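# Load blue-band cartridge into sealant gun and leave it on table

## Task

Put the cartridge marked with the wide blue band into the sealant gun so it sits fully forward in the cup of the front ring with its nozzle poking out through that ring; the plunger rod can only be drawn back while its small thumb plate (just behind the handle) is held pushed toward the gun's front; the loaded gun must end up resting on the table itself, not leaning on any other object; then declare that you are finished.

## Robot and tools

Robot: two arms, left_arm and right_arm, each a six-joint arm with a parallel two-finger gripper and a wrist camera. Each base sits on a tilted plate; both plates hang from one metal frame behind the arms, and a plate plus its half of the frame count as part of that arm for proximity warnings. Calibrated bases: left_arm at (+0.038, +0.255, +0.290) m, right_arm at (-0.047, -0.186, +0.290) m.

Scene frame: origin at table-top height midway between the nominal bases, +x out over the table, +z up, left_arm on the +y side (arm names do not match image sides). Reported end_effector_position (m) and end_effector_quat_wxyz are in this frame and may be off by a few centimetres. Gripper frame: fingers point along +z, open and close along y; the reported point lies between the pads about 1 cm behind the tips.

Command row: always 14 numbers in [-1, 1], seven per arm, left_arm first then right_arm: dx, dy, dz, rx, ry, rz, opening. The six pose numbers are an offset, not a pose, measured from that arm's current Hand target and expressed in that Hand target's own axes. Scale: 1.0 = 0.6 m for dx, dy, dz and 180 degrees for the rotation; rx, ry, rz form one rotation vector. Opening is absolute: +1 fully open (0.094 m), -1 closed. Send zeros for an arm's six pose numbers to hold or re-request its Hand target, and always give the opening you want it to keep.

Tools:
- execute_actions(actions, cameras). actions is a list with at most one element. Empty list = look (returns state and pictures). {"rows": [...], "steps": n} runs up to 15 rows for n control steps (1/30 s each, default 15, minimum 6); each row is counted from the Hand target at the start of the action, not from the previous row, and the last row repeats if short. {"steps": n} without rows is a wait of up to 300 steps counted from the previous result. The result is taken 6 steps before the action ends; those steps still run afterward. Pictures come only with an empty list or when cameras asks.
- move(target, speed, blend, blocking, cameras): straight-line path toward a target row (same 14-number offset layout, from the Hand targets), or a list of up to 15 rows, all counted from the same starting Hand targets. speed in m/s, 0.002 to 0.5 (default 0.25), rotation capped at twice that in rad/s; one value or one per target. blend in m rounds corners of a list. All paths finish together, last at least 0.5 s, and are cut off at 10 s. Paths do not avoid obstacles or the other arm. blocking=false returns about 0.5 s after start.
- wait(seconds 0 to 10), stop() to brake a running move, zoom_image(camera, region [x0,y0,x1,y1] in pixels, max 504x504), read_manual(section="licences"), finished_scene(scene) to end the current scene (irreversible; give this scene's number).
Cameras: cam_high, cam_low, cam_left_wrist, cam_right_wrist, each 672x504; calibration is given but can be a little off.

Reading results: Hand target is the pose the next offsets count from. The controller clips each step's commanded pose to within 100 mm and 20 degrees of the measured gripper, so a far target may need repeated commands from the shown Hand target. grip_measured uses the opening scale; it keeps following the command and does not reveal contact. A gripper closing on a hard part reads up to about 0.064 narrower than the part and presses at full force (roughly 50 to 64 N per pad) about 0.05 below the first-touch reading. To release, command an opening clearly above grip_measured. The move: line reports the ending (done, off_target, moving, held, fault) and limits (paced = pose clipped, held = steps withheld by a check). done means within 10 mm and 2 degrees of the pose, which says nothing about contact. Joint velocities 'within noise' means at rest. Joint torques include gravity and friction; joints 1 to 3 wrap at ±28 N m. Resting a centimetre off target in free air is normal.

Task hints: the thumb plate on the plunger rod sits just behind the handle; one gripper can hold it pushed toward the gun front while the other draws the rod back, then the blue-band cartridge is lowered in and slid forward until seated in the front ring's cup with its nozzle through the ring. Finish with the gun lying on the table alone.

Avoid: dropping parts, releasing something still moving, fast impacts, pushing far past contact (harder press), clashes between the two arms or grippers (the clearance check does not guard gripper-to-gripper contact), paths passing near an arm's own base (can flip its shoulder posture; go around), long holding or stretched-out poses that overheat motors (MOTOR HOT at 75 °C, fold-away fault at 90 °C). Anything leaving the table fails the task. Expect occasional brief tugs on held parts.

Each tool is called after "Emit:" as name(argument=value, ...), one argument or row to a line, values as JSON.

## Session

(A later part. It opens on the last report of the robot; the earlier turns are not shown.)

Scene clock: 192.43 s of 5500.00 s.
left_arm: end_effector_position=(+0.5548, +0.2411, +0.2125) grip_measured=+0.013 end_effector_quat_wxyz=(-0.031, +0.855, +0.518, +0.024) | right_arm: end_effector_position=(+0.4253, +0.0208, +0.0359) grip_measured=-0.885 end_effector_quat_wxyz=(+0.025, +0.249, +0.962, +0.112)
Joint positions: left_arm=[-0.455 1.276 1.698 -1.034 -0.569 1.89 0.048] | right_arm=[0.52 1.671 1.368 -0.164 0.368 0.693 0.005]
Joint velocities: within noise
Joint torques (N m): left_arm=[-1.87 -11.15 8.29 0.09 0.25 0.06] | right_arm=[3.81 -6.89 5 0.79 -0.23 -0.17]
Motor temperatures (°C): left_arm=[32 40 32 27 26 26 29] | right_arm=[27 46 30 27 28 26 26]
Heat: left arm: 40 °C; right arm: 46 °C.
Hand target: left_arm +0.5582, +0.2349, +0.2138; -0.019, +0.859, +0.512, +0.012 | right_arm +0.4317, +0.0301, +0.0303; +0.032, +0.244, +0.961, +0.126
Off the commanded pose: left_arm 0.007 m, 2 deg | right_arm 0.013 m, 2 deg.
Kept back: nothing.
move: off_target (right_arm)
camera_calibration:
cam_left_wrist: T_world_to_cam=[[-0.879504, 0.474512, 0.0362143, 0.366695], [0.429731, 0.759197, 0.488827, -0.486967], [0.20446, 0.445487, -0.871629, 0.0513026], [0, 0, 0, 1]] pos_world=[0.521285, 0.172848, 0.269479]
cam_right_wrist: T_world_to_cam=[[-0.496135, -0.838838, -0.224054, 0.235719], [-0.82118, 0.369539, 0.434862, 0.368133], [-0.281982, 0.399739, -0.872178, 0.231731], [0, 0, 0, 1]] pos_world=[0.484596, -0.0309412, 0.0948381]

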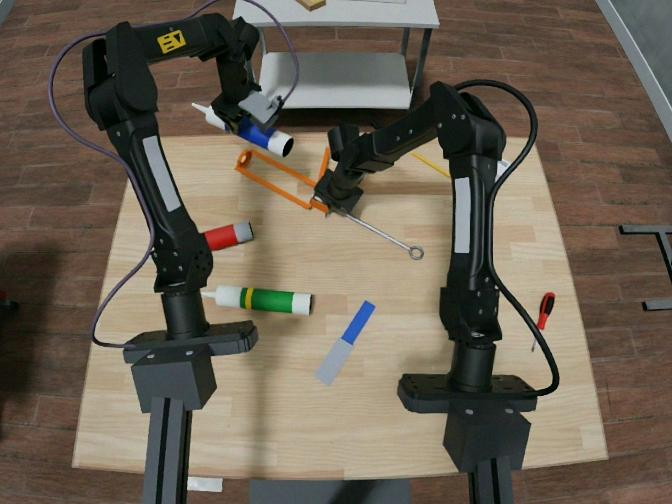

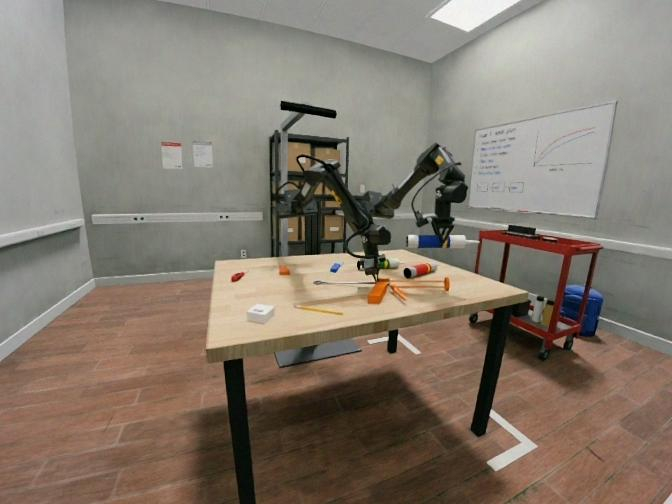

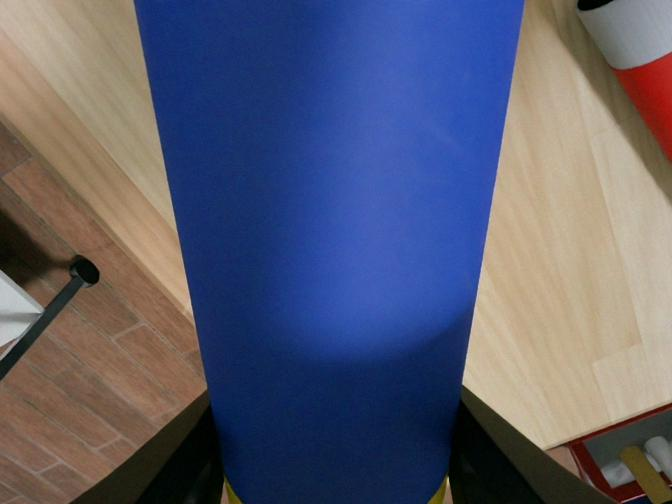

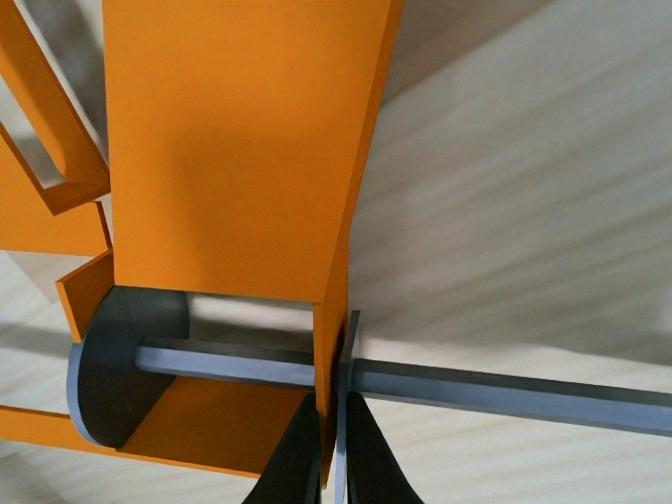

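Emit:
move(
  target=[-0.1435,0.0147,0.01,0,-0.233,0,-0.3,0,0,0,0,0,0,-1],
  speed=0.2,
)

Scene clock: 198.07 s of 5500.00 s.
left_arm: end_effector_position=(+0.5372, +0.1747, +0.1932) grip_measured=+0.013 end_effector_quat_wxyz=(+0.137, +0.823, +0.500, -0.233) | right_arm: end_effector_position=(+0.4253, +0.0208, +0.0359) grip_measured=-0.885 end_effector_quat_wxyz=(+0.025, +0.249, +0.962, +0.112)
Joint positions: left_arm=[-0.241 1.473 1.921 -1.244 0.183 2.002 0.048] | right_arm=[0.52 1.671 1.368 -0.164 0.368 0.693 0.005]
Joint velocities: within noise
Joint torques (N m): left_arm=[-2.22 -12.66 8.05 -0.73 1.58 0.06] | right_arm=[3.81 -6.89 4.98 0.79 -0.23 -0.17]
Motor temperatures (°C): left_arm=[32 41 33 27 26 26 29] | right_arm=[27 45 30 27 28 26 27]
Heat: left arm: 41 °C; right arm: 45 °C.
Hand target: left_arm +0.5248, +0.1552, +0.2042; +0.165, +0.806, +0.485, -0.296 | right_arm +0.4317, +0.0301, +0.0303; +0.032, +0.244, +0.961, +0.126
Off the commanded pose: left_arm 0.025 m, 8 deg | right_arm 0.013 m, 2 deg.
Kept back: nothing.
move: off_target (left_arm, right_arm)
camera_calibration:
cam_left_wrist: T_world_to_cam=[[-0.878088, 0.478465, 0.00575184, 0.387889], [0.475044, 0.873125, -0.10948, -0.348201], [-0.0574044, -0.0934006, -0.993972, 0.326135], [0, 0, 0, 1]] pos_world=[0.524733, 0.148893, 0.283817]
cam_right_wrist: T_world_to_cam=[[-0.496135, -0.838838, -0.224054, 0.235719], [-0.82118, 0.369539, 0.434862, 0.368133], [-0.281982, 0.399739, -0.872178, 0.231731], [0, 0, 0, 1]] pos_world=[0.484596, -0.0309412, 0.0948381]

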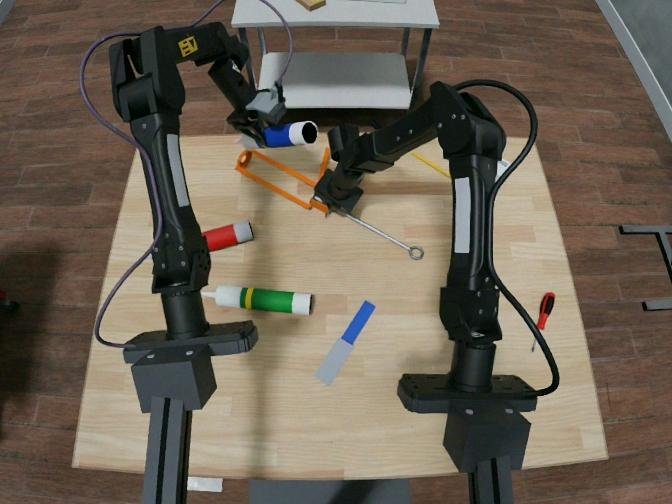

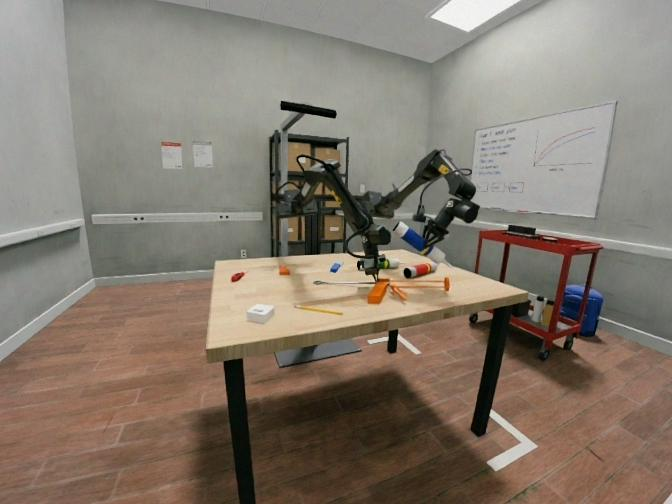

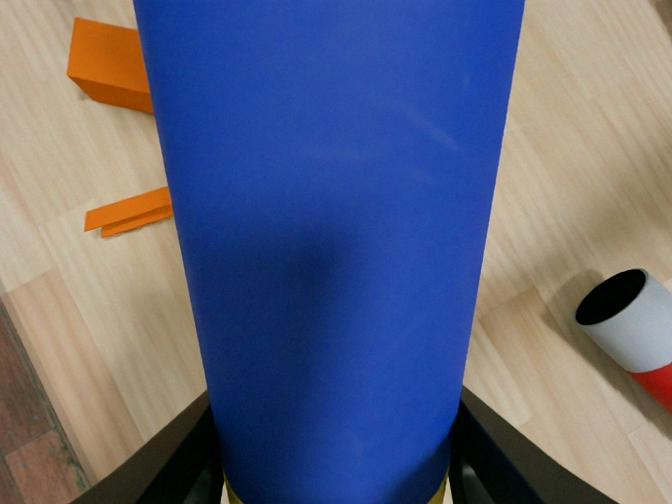

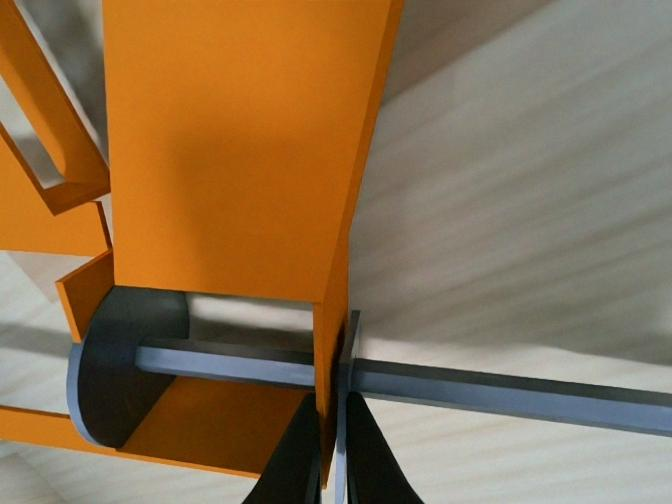

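Emit:
zoom_image(
  camera="cam_high",
  region=[200, 90, 350, 225],
)

Emit:
zoom_image(
  camera="cam_low",
  region=[370, 200, 490, 310],
)

Scaled by 3.360 from the camera's 672x504 image, which has a finer 960x720 frame.

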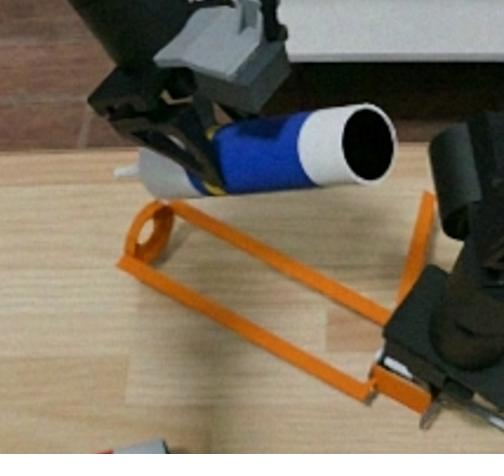

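Scaled by 4.200 from the camera's 672x504 image, which has a finer 960x720 frame.

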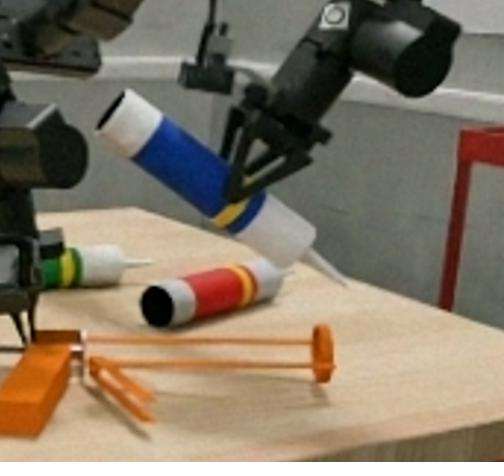

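Emit:
move(
  target=[-0.007,0.003,0.036,0.0087,-0.033,0.0143,-0.3,0,0,0,0,0,0,-1],
  speed=0.1,
  cameras=["cam_high","cam_low"],
)

Emit:
zoom_image(
  camera="cam_high",
  region=[200, 90, 350, 225],
)

Emit:
zoom_image(
  camera="cam_low",
  region=[370, 200, 490, 310],
)

Scene clock: 201.67 s of 5500.00 s.
left_arm: end_effector_position=(+0.5326, +0.1597, +0.1755) grip_measured=+0.013 end_effector_quat_wxyz=(+0.154, +0.825, +0.472, -0.270) | right_arm: end_effector_position=(+0.4253, +0.0208, +0.0359) grip_measured=-0.885 end_effector_quat_wxyz=(+0.025, +0.249, +0.962, +0.112)
Joint positions: left_arm=[-0.231 1.557 1.964 -1.264 0.255 2.068 0.048] | right_arm=[0.52 1.671 1.368 -0.164 0.368 0.693 0.005]
Joint velocities: within noise
Joint torques (N m): left_arm=[-2.63 -13.08 7.73 -0.89 1.69 0.06] | right_arm=[3.82 -6.87 5.01 0.79 -0.23 -0.17]
Motor temperatures (°C): left_arm=[32 42 33 27 26 26 29] | right_arm=[27 45 30 27 28 26 27]
Heat: left arm: 42 °C; right arm: 45 °C.
Hand target: left_arm +0.5181, +0.1396, +0.1902; +0.186, +0.803, +0.453, -0.340 | right_arm +0.4317, +0.0301, +0.0303; +0.032, +0.244, +0.961, +0.126
Off the commanded pose: left_arm 0.029 m, 9 deg | right_arm 0.013 m, 2 deg.
joint sent to its limit (left arm) — joint 6 (wrist roll), upper limit.
Kept back: nothing.
move: off_target (left_arm, right_arm)
Images, in order (width x height): cam_high 672x504, cam_low 672x504.

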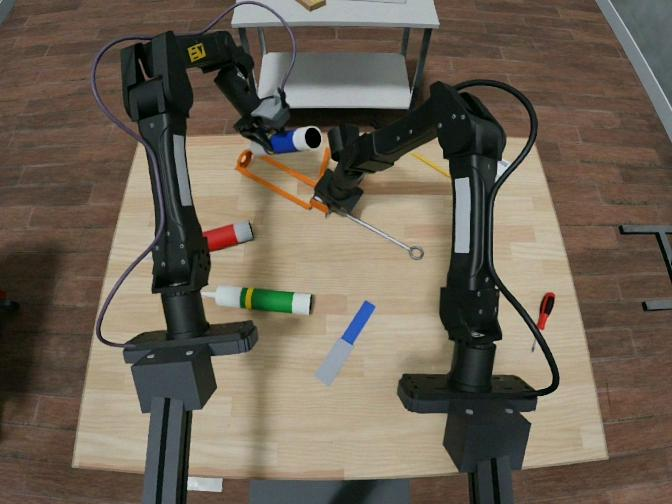

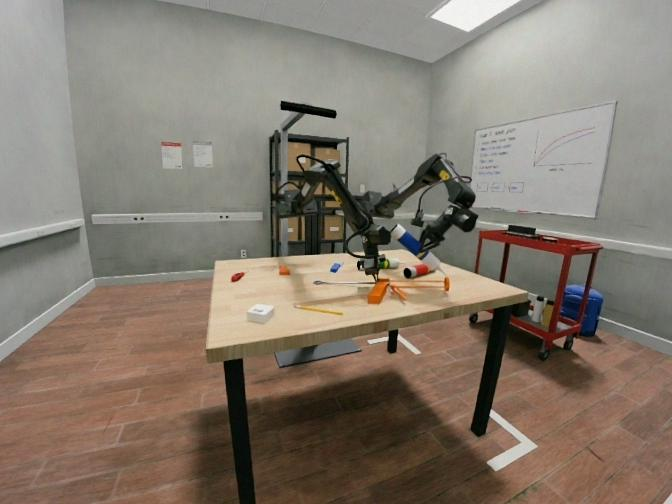

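Scaled by 3.360 from the camera's 672x504 image, which has a finer 960x720 frame.

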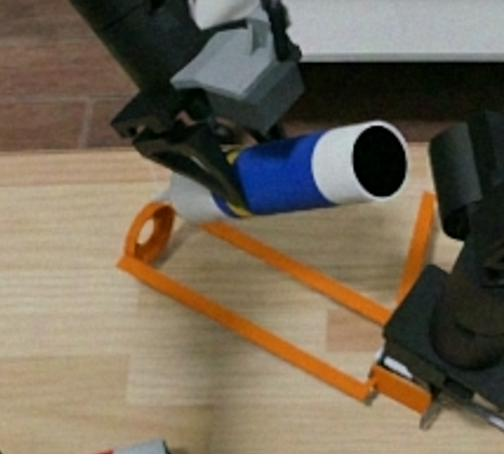

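Scaled by 4.200 from the camera's 672x504 image, which has a finer 960x720 frame.

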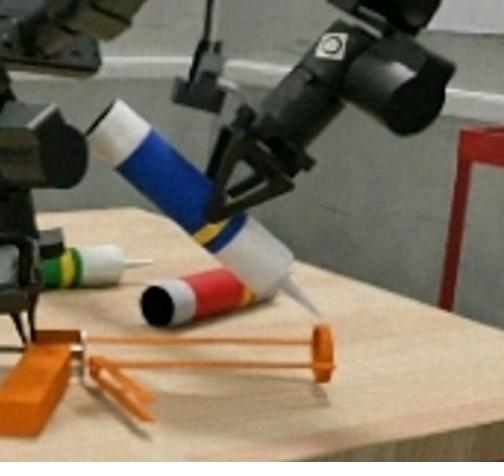

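Emit:
zoom_image(
  camera="cam_low",
  region=[420, 255, 470, 300],
)

Emit:
zoom_image(
  camera="cam_high",
  region=[225, 130, 275, 180],
)

Scaled by 10.080 from the camera's 672x504 image, which has a finer 960x720 frame.

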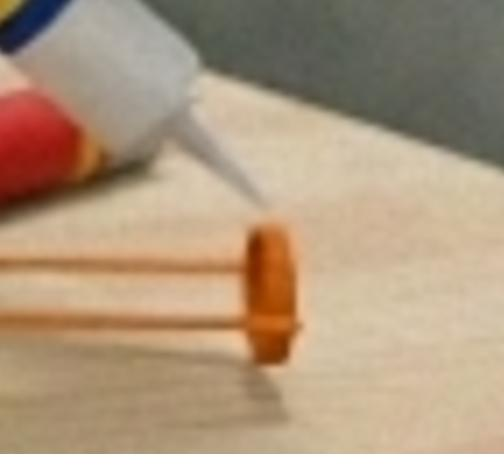

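Scaled by 10.080 from the camera's 672x504 image, which has a finer 960x720 frame.

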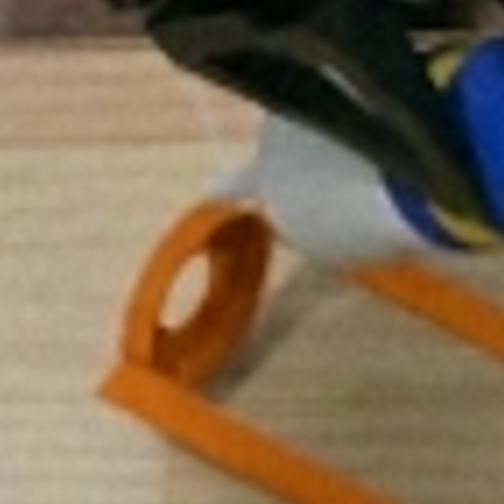

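Emit:
move(
  target=[0.0263,-0.0075,0.04,0,0,0,-0.3,0,0,0,0,0,0,-1],
  speed=0.08,
  cameras=["cam_high","cam_low","cam_left_wrist"],
)

Emit:
zoom_image(
  camera="cam_low",
  region=[400, 225, 480, 305],
)

Emit:
zoom_image(
  camera="cam_high",
  region=[215, 110, 315, 200],
)

Scene clock: 205.67 s of 5500.00 s.
left_arm: end_effector_position=(+0.5231, +0.1588, +0.1570) grip_measured=+0.013 end_effector_quat_wxyz=(+0.144, +0.821, +0.474, -0.283) | right_arm: end_effector_position=(+0.4253, +0.0208, +0.0359) grip_measured=-0.885 end_effector_quat_wxyz=(+0.025, +0.249, +0.962, +0.112)
Joint positions: left_arm=[-0.217 1.584 1.93 -1.237 0.261 2.07 0.048] | right_arm=[0.52 1.671 1.368 -0.164 0.368 0.693 0.005]
Joint velocities: within noise
Joint torques (N m): left_arm=[-2.59 -13.39 4.23 -0.44 1.66 0.06] | right_arm=[3.81 -6.89 5 0.79 -0.23 -0.17]
Motor temperatures (°C): left_arm=[32 43 33 27 27 26 29] | right_arm=[27 45 30 27 28 26 27]
Heat: left arm: 43 °C; right arm: 45 °C.
Hand target: left_arm +0.5109, +0.1369, +0.1621; +0.186, +0.803, +0.453, -0.340 | right_arm +0.4317, +0.0301, +0.0303; +0.032, +0.244, +0.961, +0.126
Off the commanded pose: left_arm 0.026 m, 9 deg | right_arm 0.013 m, 2 deg.
joint sent to its limit (left arm) — joint 6 (wrist roll), upper limit.
Kept back: nothing.
move: off_target (left_arm, right_arm)
camera_calibration:
cam_left_wrist: T_world_to_cam=[[-0.851373, 0.523735, 0.0294283, 0.358507], [0.507696, 0.836813, -0.20491, -0.327937], [-0.131944, -0.159514, -0.978338, 0.334931], [0, 0, 0, 1]] pos_world=[0.515907, 0.140086, 0.249928]
Images, in order (width x height): cam_high 672x504, cam_low 672x504, cam_left_wrist 672x504.

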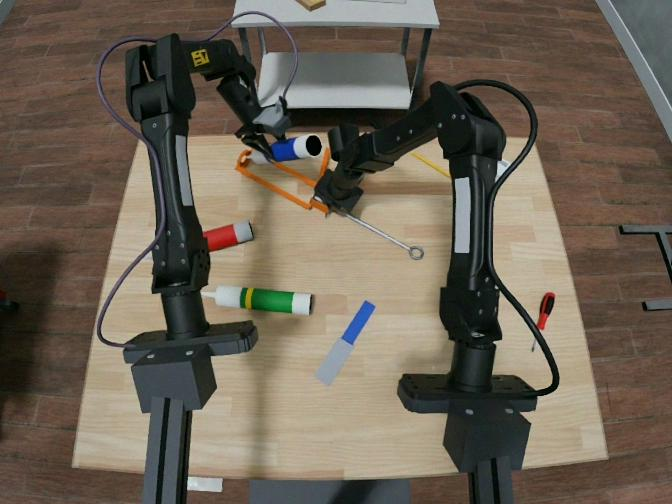

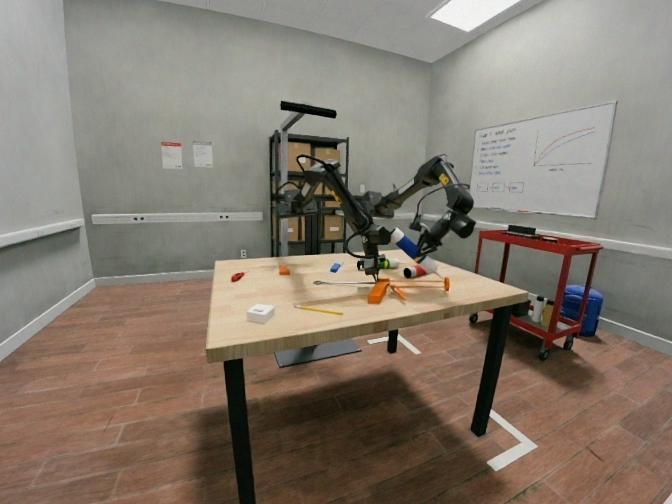

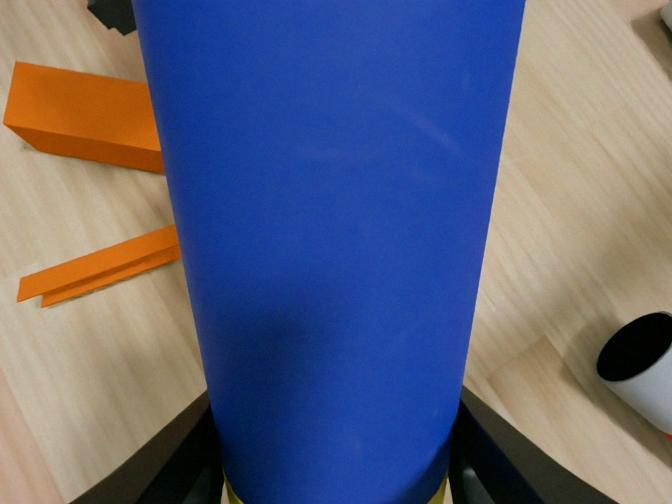

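Scaled by 6.300 from the camera's 672x504 image, which has a finer 960x720 frame.

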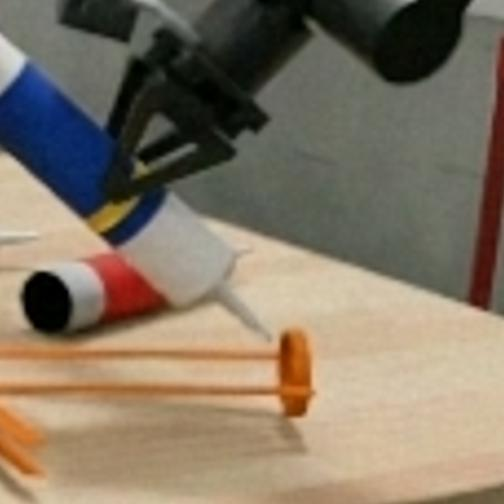

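Scaled by 5.040 from the camera's 672x504 image, which has a finer 960x720 frame.

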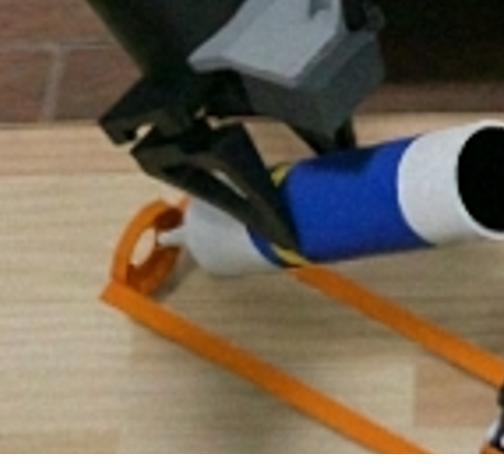

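Emit:
move(
  target=[0.0538,0.0037,0.0173,0,0.0167,0,-0.3,0,0,0,0,0,0,-1],
  speed=0.06,
  cameras=["cam_high","cam_low"],
)

Emit:
zoom_image(
  camera="cam_low",
  region=[400, 225, 480, 305],
)

Emit:
zoom_image(
  camera="cam_high",
  region=[215, 110, 315, 200],
)

Scene clock: 207.67 s of 5500.00 s.
left_arm: end_effector_position=(+0.5270, +0.1659, +0.1285) grip_measured=+0.013 end_effector_quat_wxyz=(+0.134, +0.819, +0.487, -0.272) | right_arm: end_effector_position=(+0.4253, +0.0208, +0.0359) grip_measured=-0.885 end_effector_quat_wxyz=(+0.025, +0.249, +0.962, +0.112)
Joint positions: left_arm=[-0.18 1.635 1.93 -1.177 0.261 2.07 0.048] | right_arm=[0.52 1.671 1.368 -0.164 0.368 0.693 0.005]
Joint velocities: within noise
Joint torques (N m): left_arm=[-2.56 -13.42 5.9 -0.45 1.28 0.06] | right_arm=[3.79 -6.89 5 0.79 -0.23 -0.17]
Motor temperatures (°C): left_arm=[32 43 33 27 27 26 29] | right_arm=[27 45 30 27 28 26 27]
Heat: left arm: 43 °C; right arm: 45 °C.
Hand target: left_arm +0.5204, +0.1488, +0.1318; +0.174, +0.811, +0.458, -0.319 | right_arm +0.4317, +0.0301, +0.0303; +0.032, +0.244, +0.961, +0.126
Off the commanded pose: left_arm 0.019 m, 8 deg | right_arm 0.013 m, 2 deg.
joint sent to its limit (left arm) — joint 6 (wrist roll), upper limit.
Kept back: nothing.
move: off_target (left_arm, right_arm)
Images, in order (width x height): cam_high 672x504, cam_low 672x504.

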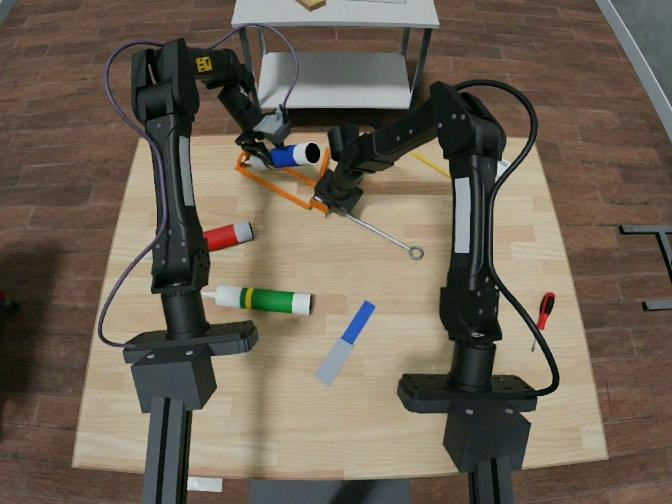

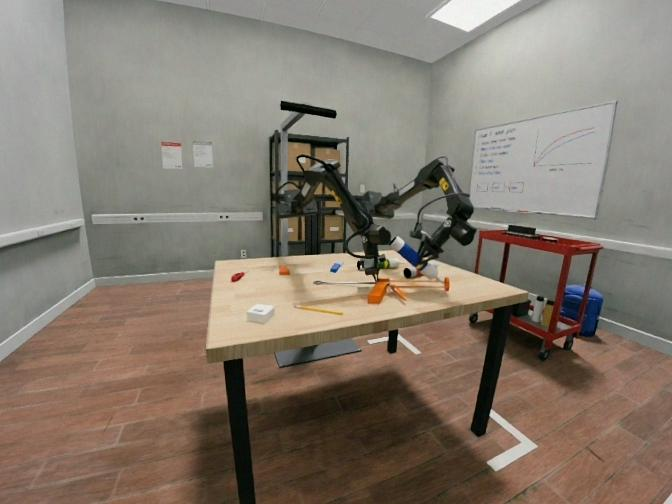

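Scaled by 6.300 from the camera's 672x504 image, which has a finer 960x720 frame.

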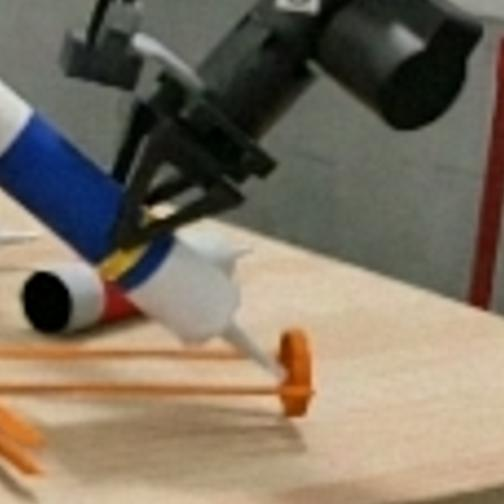

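Scaled by 5.040 from the camera's 672x504 image, which has a finer 960x720 frame.

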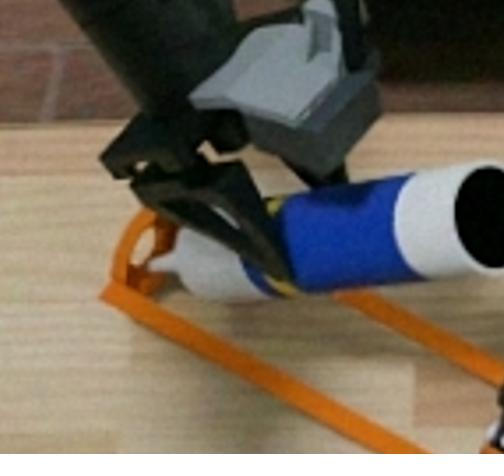

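Emit:
move(
  target=[-0.0005,0.009,-0.0155,0,0,0,-0.3,0,0,0,0,0,0,-1],
  speed=0.06,
  cameras=["cam_high","cam_low"],
)

Emit:
zoom_image(
  camera="cam_low",
  region=[420, 255, 470, 300],
)

Emit:
zoom_image(
  camera="cam_high",
  region=[225, 130, 275, 180],
)

Scene clock: 209.30 s of 5500.00 s.
left_arm: end_effector_position=(+0.5397, +0.1675, +0.1305) grip_measured=+0.013 end_effector_quat_wxyz=(+0.142, +0.821, +0.489, -0.258) | right_arm: end_effector_position=(+0.4253, +0.0208, +0.0359) grip_measured=-0.885 end_effector_quat_wxyz=(+0.025, +0.249, +0.962, +0.112)
Joint positions: left_arm=[-0.178 1.645 1.973 -1.177 0.261 2.07 0.048] | right_arm=[0.52 1.671 1.368 -0.164 0.368 0.693 0.005]
Joint velocities: within noise
Joint torques (N m): left_arm=[-2.54 -13.42 7.62 -0.77 1.32 0.06] | right_arm=[3.82 -6.87 5 0.78 -0.23 -0.17]
Motor temperatures (°C): left_arm=[32 44 33 27 27 26 29] | right_arm=[27 45 30 27 28 26 27]
Heat: left arm: 44 °C; right arm: 45 °C.
Hand target: left_arm +0.5282, +0.1511, +0.1388; +0.174, +0.811, +0.458, -0.319 | right_arm +0.4317, +0.0301, +0.0303; +0.032, +0.244, +0.961, +0.126
Off the commanded pose: left_arm 0.022 m, 9 deg | right_arm 0.013 m, 2 deg.
joint sent to its limit (left arm) — joint 6 (wrist roll), upper limit.
Kept back: nothing.
move: off_target (left_arm, right_arm)
Images, in order (width x height): cam_high 672x504, cam_low 672x504.

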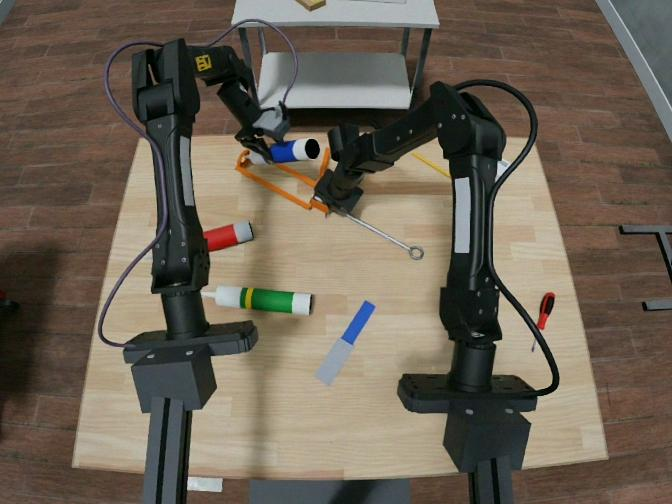

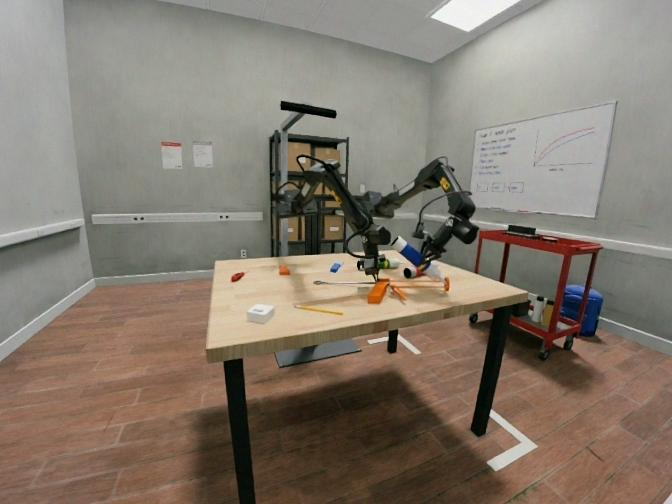

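Scaled by 10.080 from the camera's 672x504 image, which has a finer 960x720 frame.

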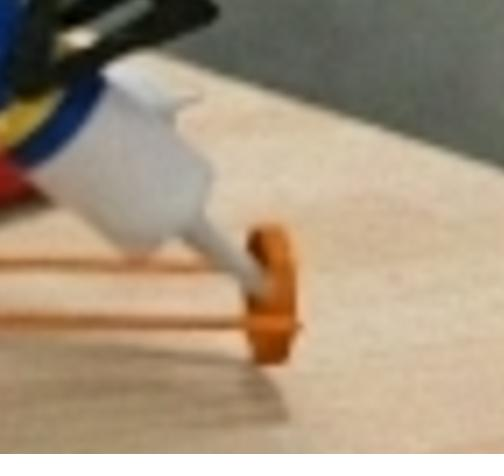

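Scaled by 10.080 from the camera's 672x504 image, which has a finer 960x720 frame.

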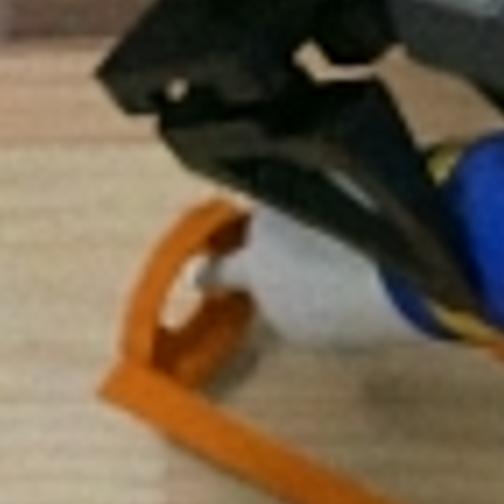

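Emit:
move(
  target=[0.0437,-0.0082,0.0205,0,0.028,0,-0.3,0,0,0,0,0,0,-1],
  speed=0.06,
  cameras=["cam_high","cam_low","cam_right_wrist"],
)

Emit:
zoom_image(
  camera="cam_low",
  region=[400, 225, 480, 305],
)

Emit:
zoom_image(
  camera="cam_high",
  region=[215, 110, 315, 200],
)

Scene clock: 211.07 s of 5500.00 s.
left_arm: end_effector_position=(+0.5444, +0.1742, +0.1177) grip_measured=+0.013 end_effector_quat_wxyz=(+0.138, +0.823, +0.496, -0.240) | right_arm: end_effector_position=(+0.4253, +0.0208, +0.0359) grip_measured=-0.885 end_effector_quat_wxyz=(+0.025, +0.249, +0.962, +0.112)
Joint positions: left_arm=[-0.161 1.654 1.957 -1.125 0.247 2.07 0.048] | right_arm=[0.52 1.671 1.368 -0.164 0.368 0.693 0.005]
Joint velocities: within noise
Joint torques (N m): left_arm=[-2.43 -13.6 4.14 -0.3 0.7 0.05] | right_arm=[3.79 -6.89 5.01 0.79 -0.23 -0.17]
Motor temperatures (°C): left_arm=[32 44 33 27 27 26 29] | right_arm=[27 45 30 27 28 26 27]
Heat: left arm: 44 °C; right arm: 45 °C.
Hand target: left_arm +0.5295, +0.1631, +0.1121; +0.154, +0.825, +0.465, -0.283 | right_arm +0.4317, +0.0301, +0.0303; +0.032, +0.244, +0.961, +0.126
Off the commanded pose: left_arm 0.019 m, 6 deg | right_arm 0.013 m, 2 deg.
joint sent to its limit (left arm) — joint 6 (wrist roll), upper limit.
Kept back: nothing.
move: off_target (left_arm, right_arm)
camera_calibration:
cam_right_wrist: T_world_to_cam=[[-0.496135, -0.838838, -0.224054, 0.235719], [-0.82118, 0.369539, 0.434862, 0.368133], [-0.281982, 0.399739, -0.872178, 0.231731], [0, 0, 0, 1]] pos_world=[0.484596, -0.0309412, 0.0948381]
Images, in order (width x height): cam_high 672x504, cam_low 672x504, cam_right_wrist 672x504.

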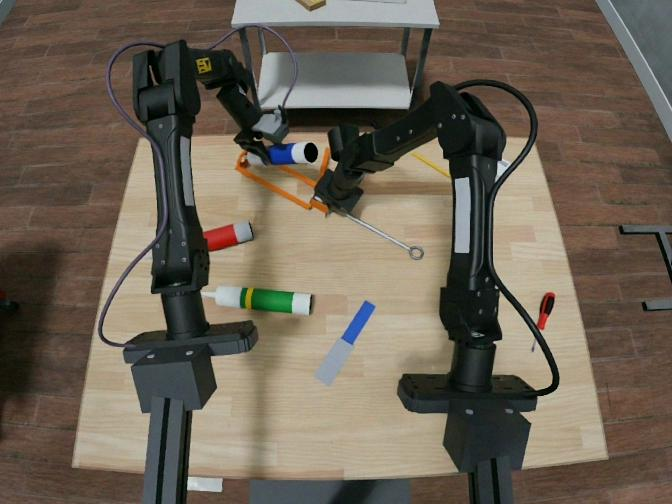

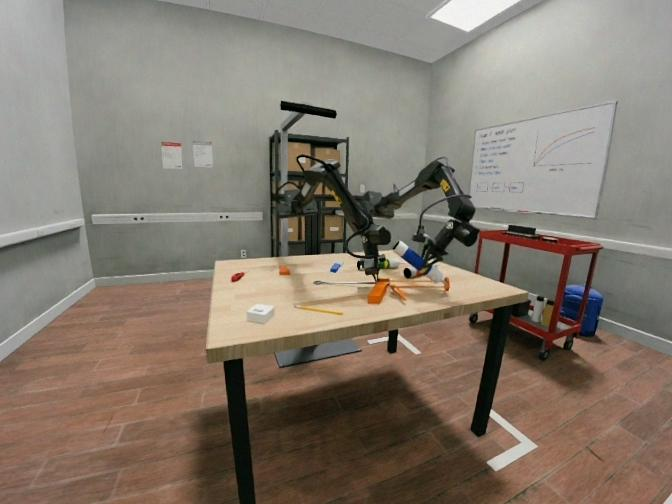

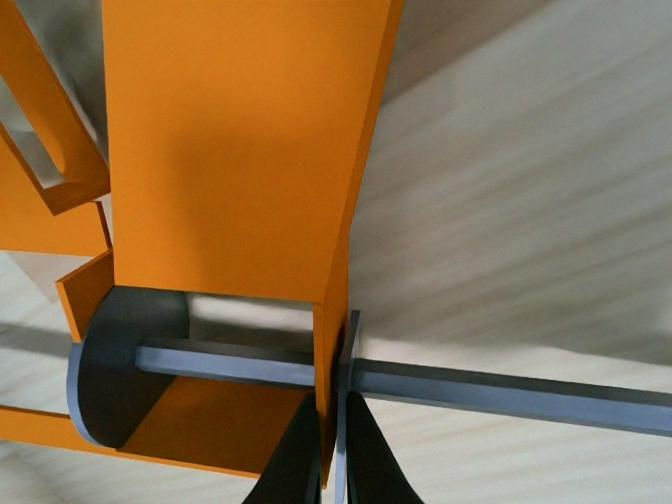

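Scaled by 6.300 from the camera's 672x504 image, which has a finer 960x720 frame.

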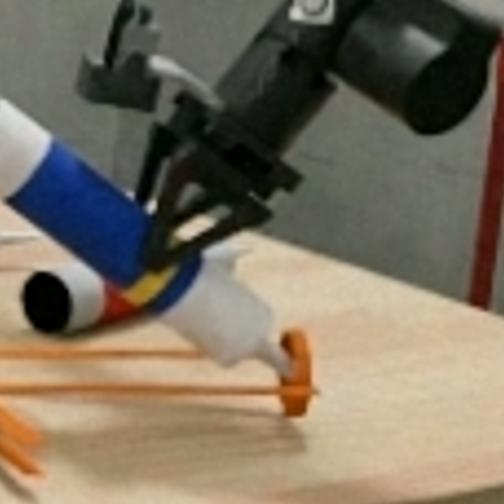

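Scaled by 5.040 from the camera's 672x504 image, which has a finer 960x720 frame.

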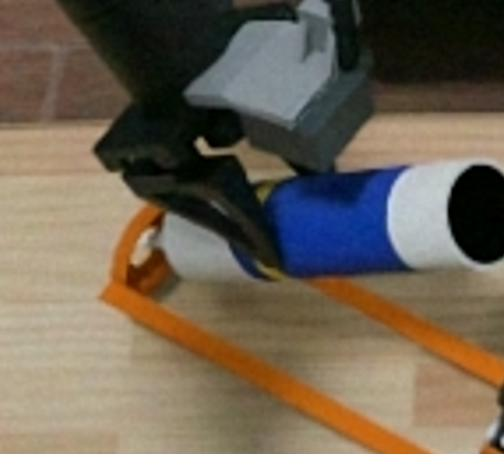

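Emit:
move(
  target=[0.0363,-0.013,0.033,0,0.059,0,-0.3,0,0,0,0,0,0,-1],
  speed=0.06,
  cameras=["cam_high","cam_low","cam_right_wrist"],
)

Emit:
zoom_image(
  camera="cam_low",
  region=[400, 225, 480, 305],
)

Emit:
zoom_image(
  camera="cam_high",
  region=[215, 110, 315, 200],
)

Scene clock: 214.13 s of 5500.00 s.
left_arm: end_effector_position=(+0.5334, +0.1834, +0.0714) grip_measured=+0.013 end_effector_quat_wxyz=(+0.096, +0.847, +0.490, -0.182) | right_arm: end_effector_position=(+0.4255, +0.0208, +0.0359) grip_measured=-0.885 end_effector_quat_wxyz=(+0.025, +0.249, +0.962, +0.112)
Joint positions: left_arm=[-0.173 1.654 1.791 -0.905 0.099 2.081 0.048] | right_arm=[0.52 1.671 1.368 -0.164 0.368 0.693 0.005]
Joint velocities: within noise
Joint torques (N m): left_arm=[-3.82 -17.24 3.4 -0.28 0.53 0.06] | right_arm=[3.81 -6.89 4.97 0.79 -0.23 -0.17]
Motor temperatures (°C): left_arm=[31 44 32 27 27 26 29] | right_arm=[27 45 30 27 28 26 27]
Heat: left arm: 44 °C; right arm: 45 °C.
Hand target: left_arm +0.5252, +0.1719, +0.0831; +0.110, +0.847, +0.477, -0.206 | right_arm +0.4317, +0.0301, +0.0303; +0.032, +0.244, +0.961, +0.126
Off the commanded pose: left_arm 0.018 m, 3 deg | right_arm 0.013 m, 2 deg.
joint sent to its limit (left arm) — joint 6 (wrist roll), upper limit.
Kept back: nothing.
move: off_target (left_arm, right_arm)
camera_calibration:
cam_right_wrist: T_world_to_cam=[[-0.49623, -0.838722, -0.224281, 0.235872], [-0.821244, 0.369665, 0.434633, 0.36828], [-0.281628, 0.399867, -0.872234, 0.231674], [0, 0, 0, 1]] pos_world=[0.48474, -0.0309477, 0.0949093]
Images, in order (width x height): cam_high 672x504, cam_low 672x504, cam_right_wrist 672x504.

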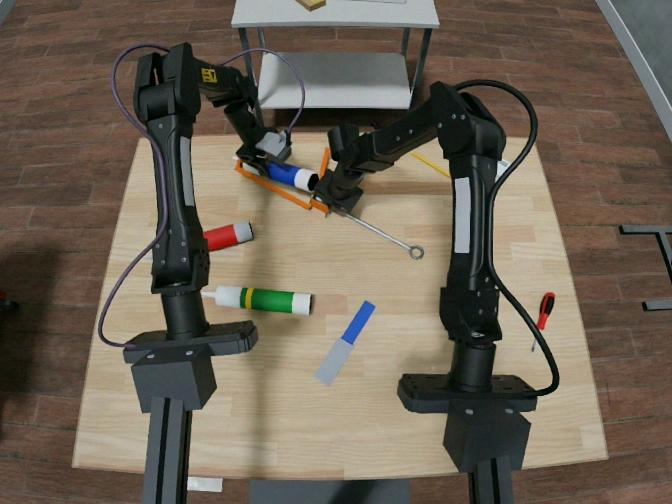

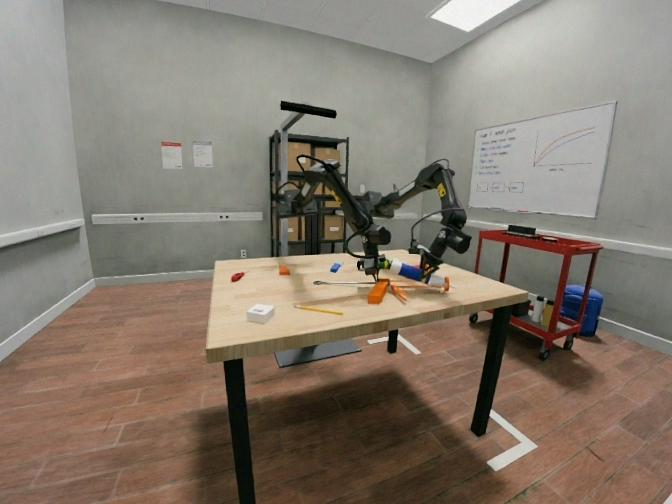

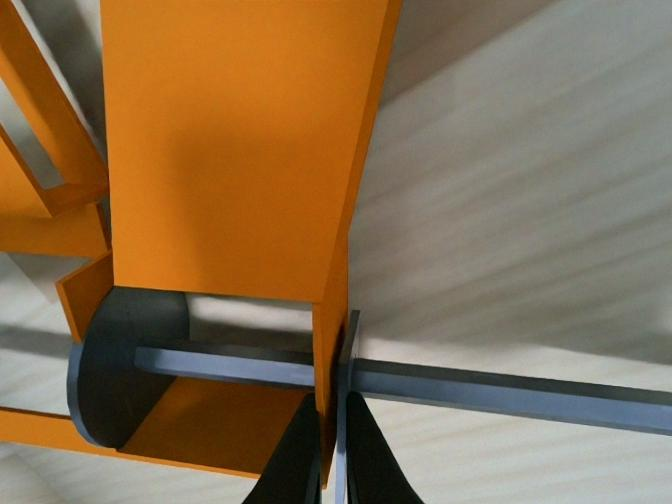

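Scaled by 6.300 from the camera's 672x504 image, which has a finer 960x720 frame.

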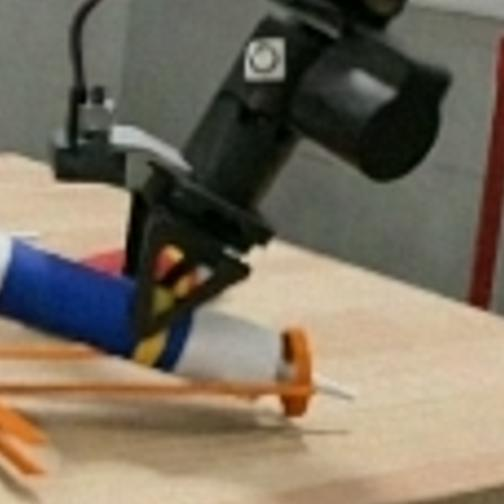

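Scaled by 5.040 from the camera's 672x504 image, which has a finer 960x720 frame.

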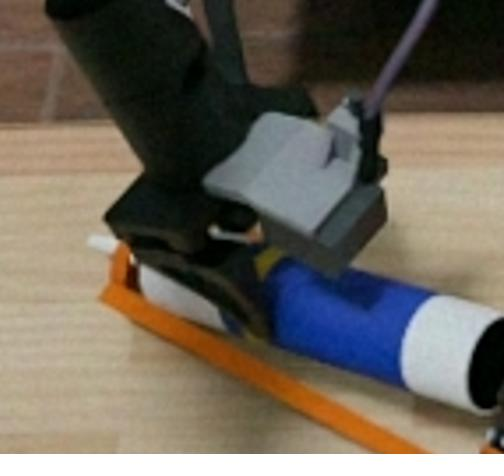

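Emit:
zoom_image(
  camera="cam_low",
  region=[360, 235, 470, 310],
)

Emit:
zoom_image(
  camera="cam_high",
  region=[225, 130, 345, 230],
)

Scaled by 4.582 from the camera's 672x504 image, which has a finer 960x720 frame.

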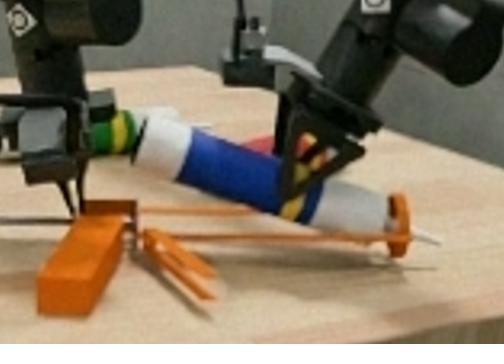

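Scaled by 4.200 from the camera's 672x504 image, which has a finer 960x720 frame.

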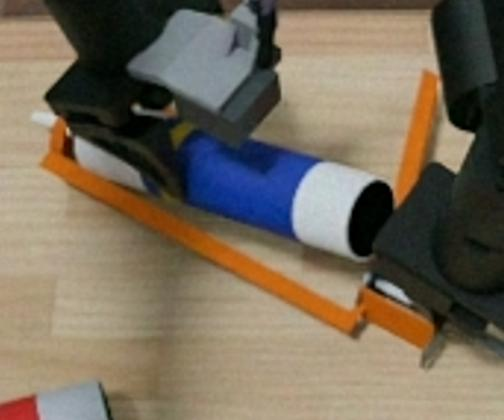

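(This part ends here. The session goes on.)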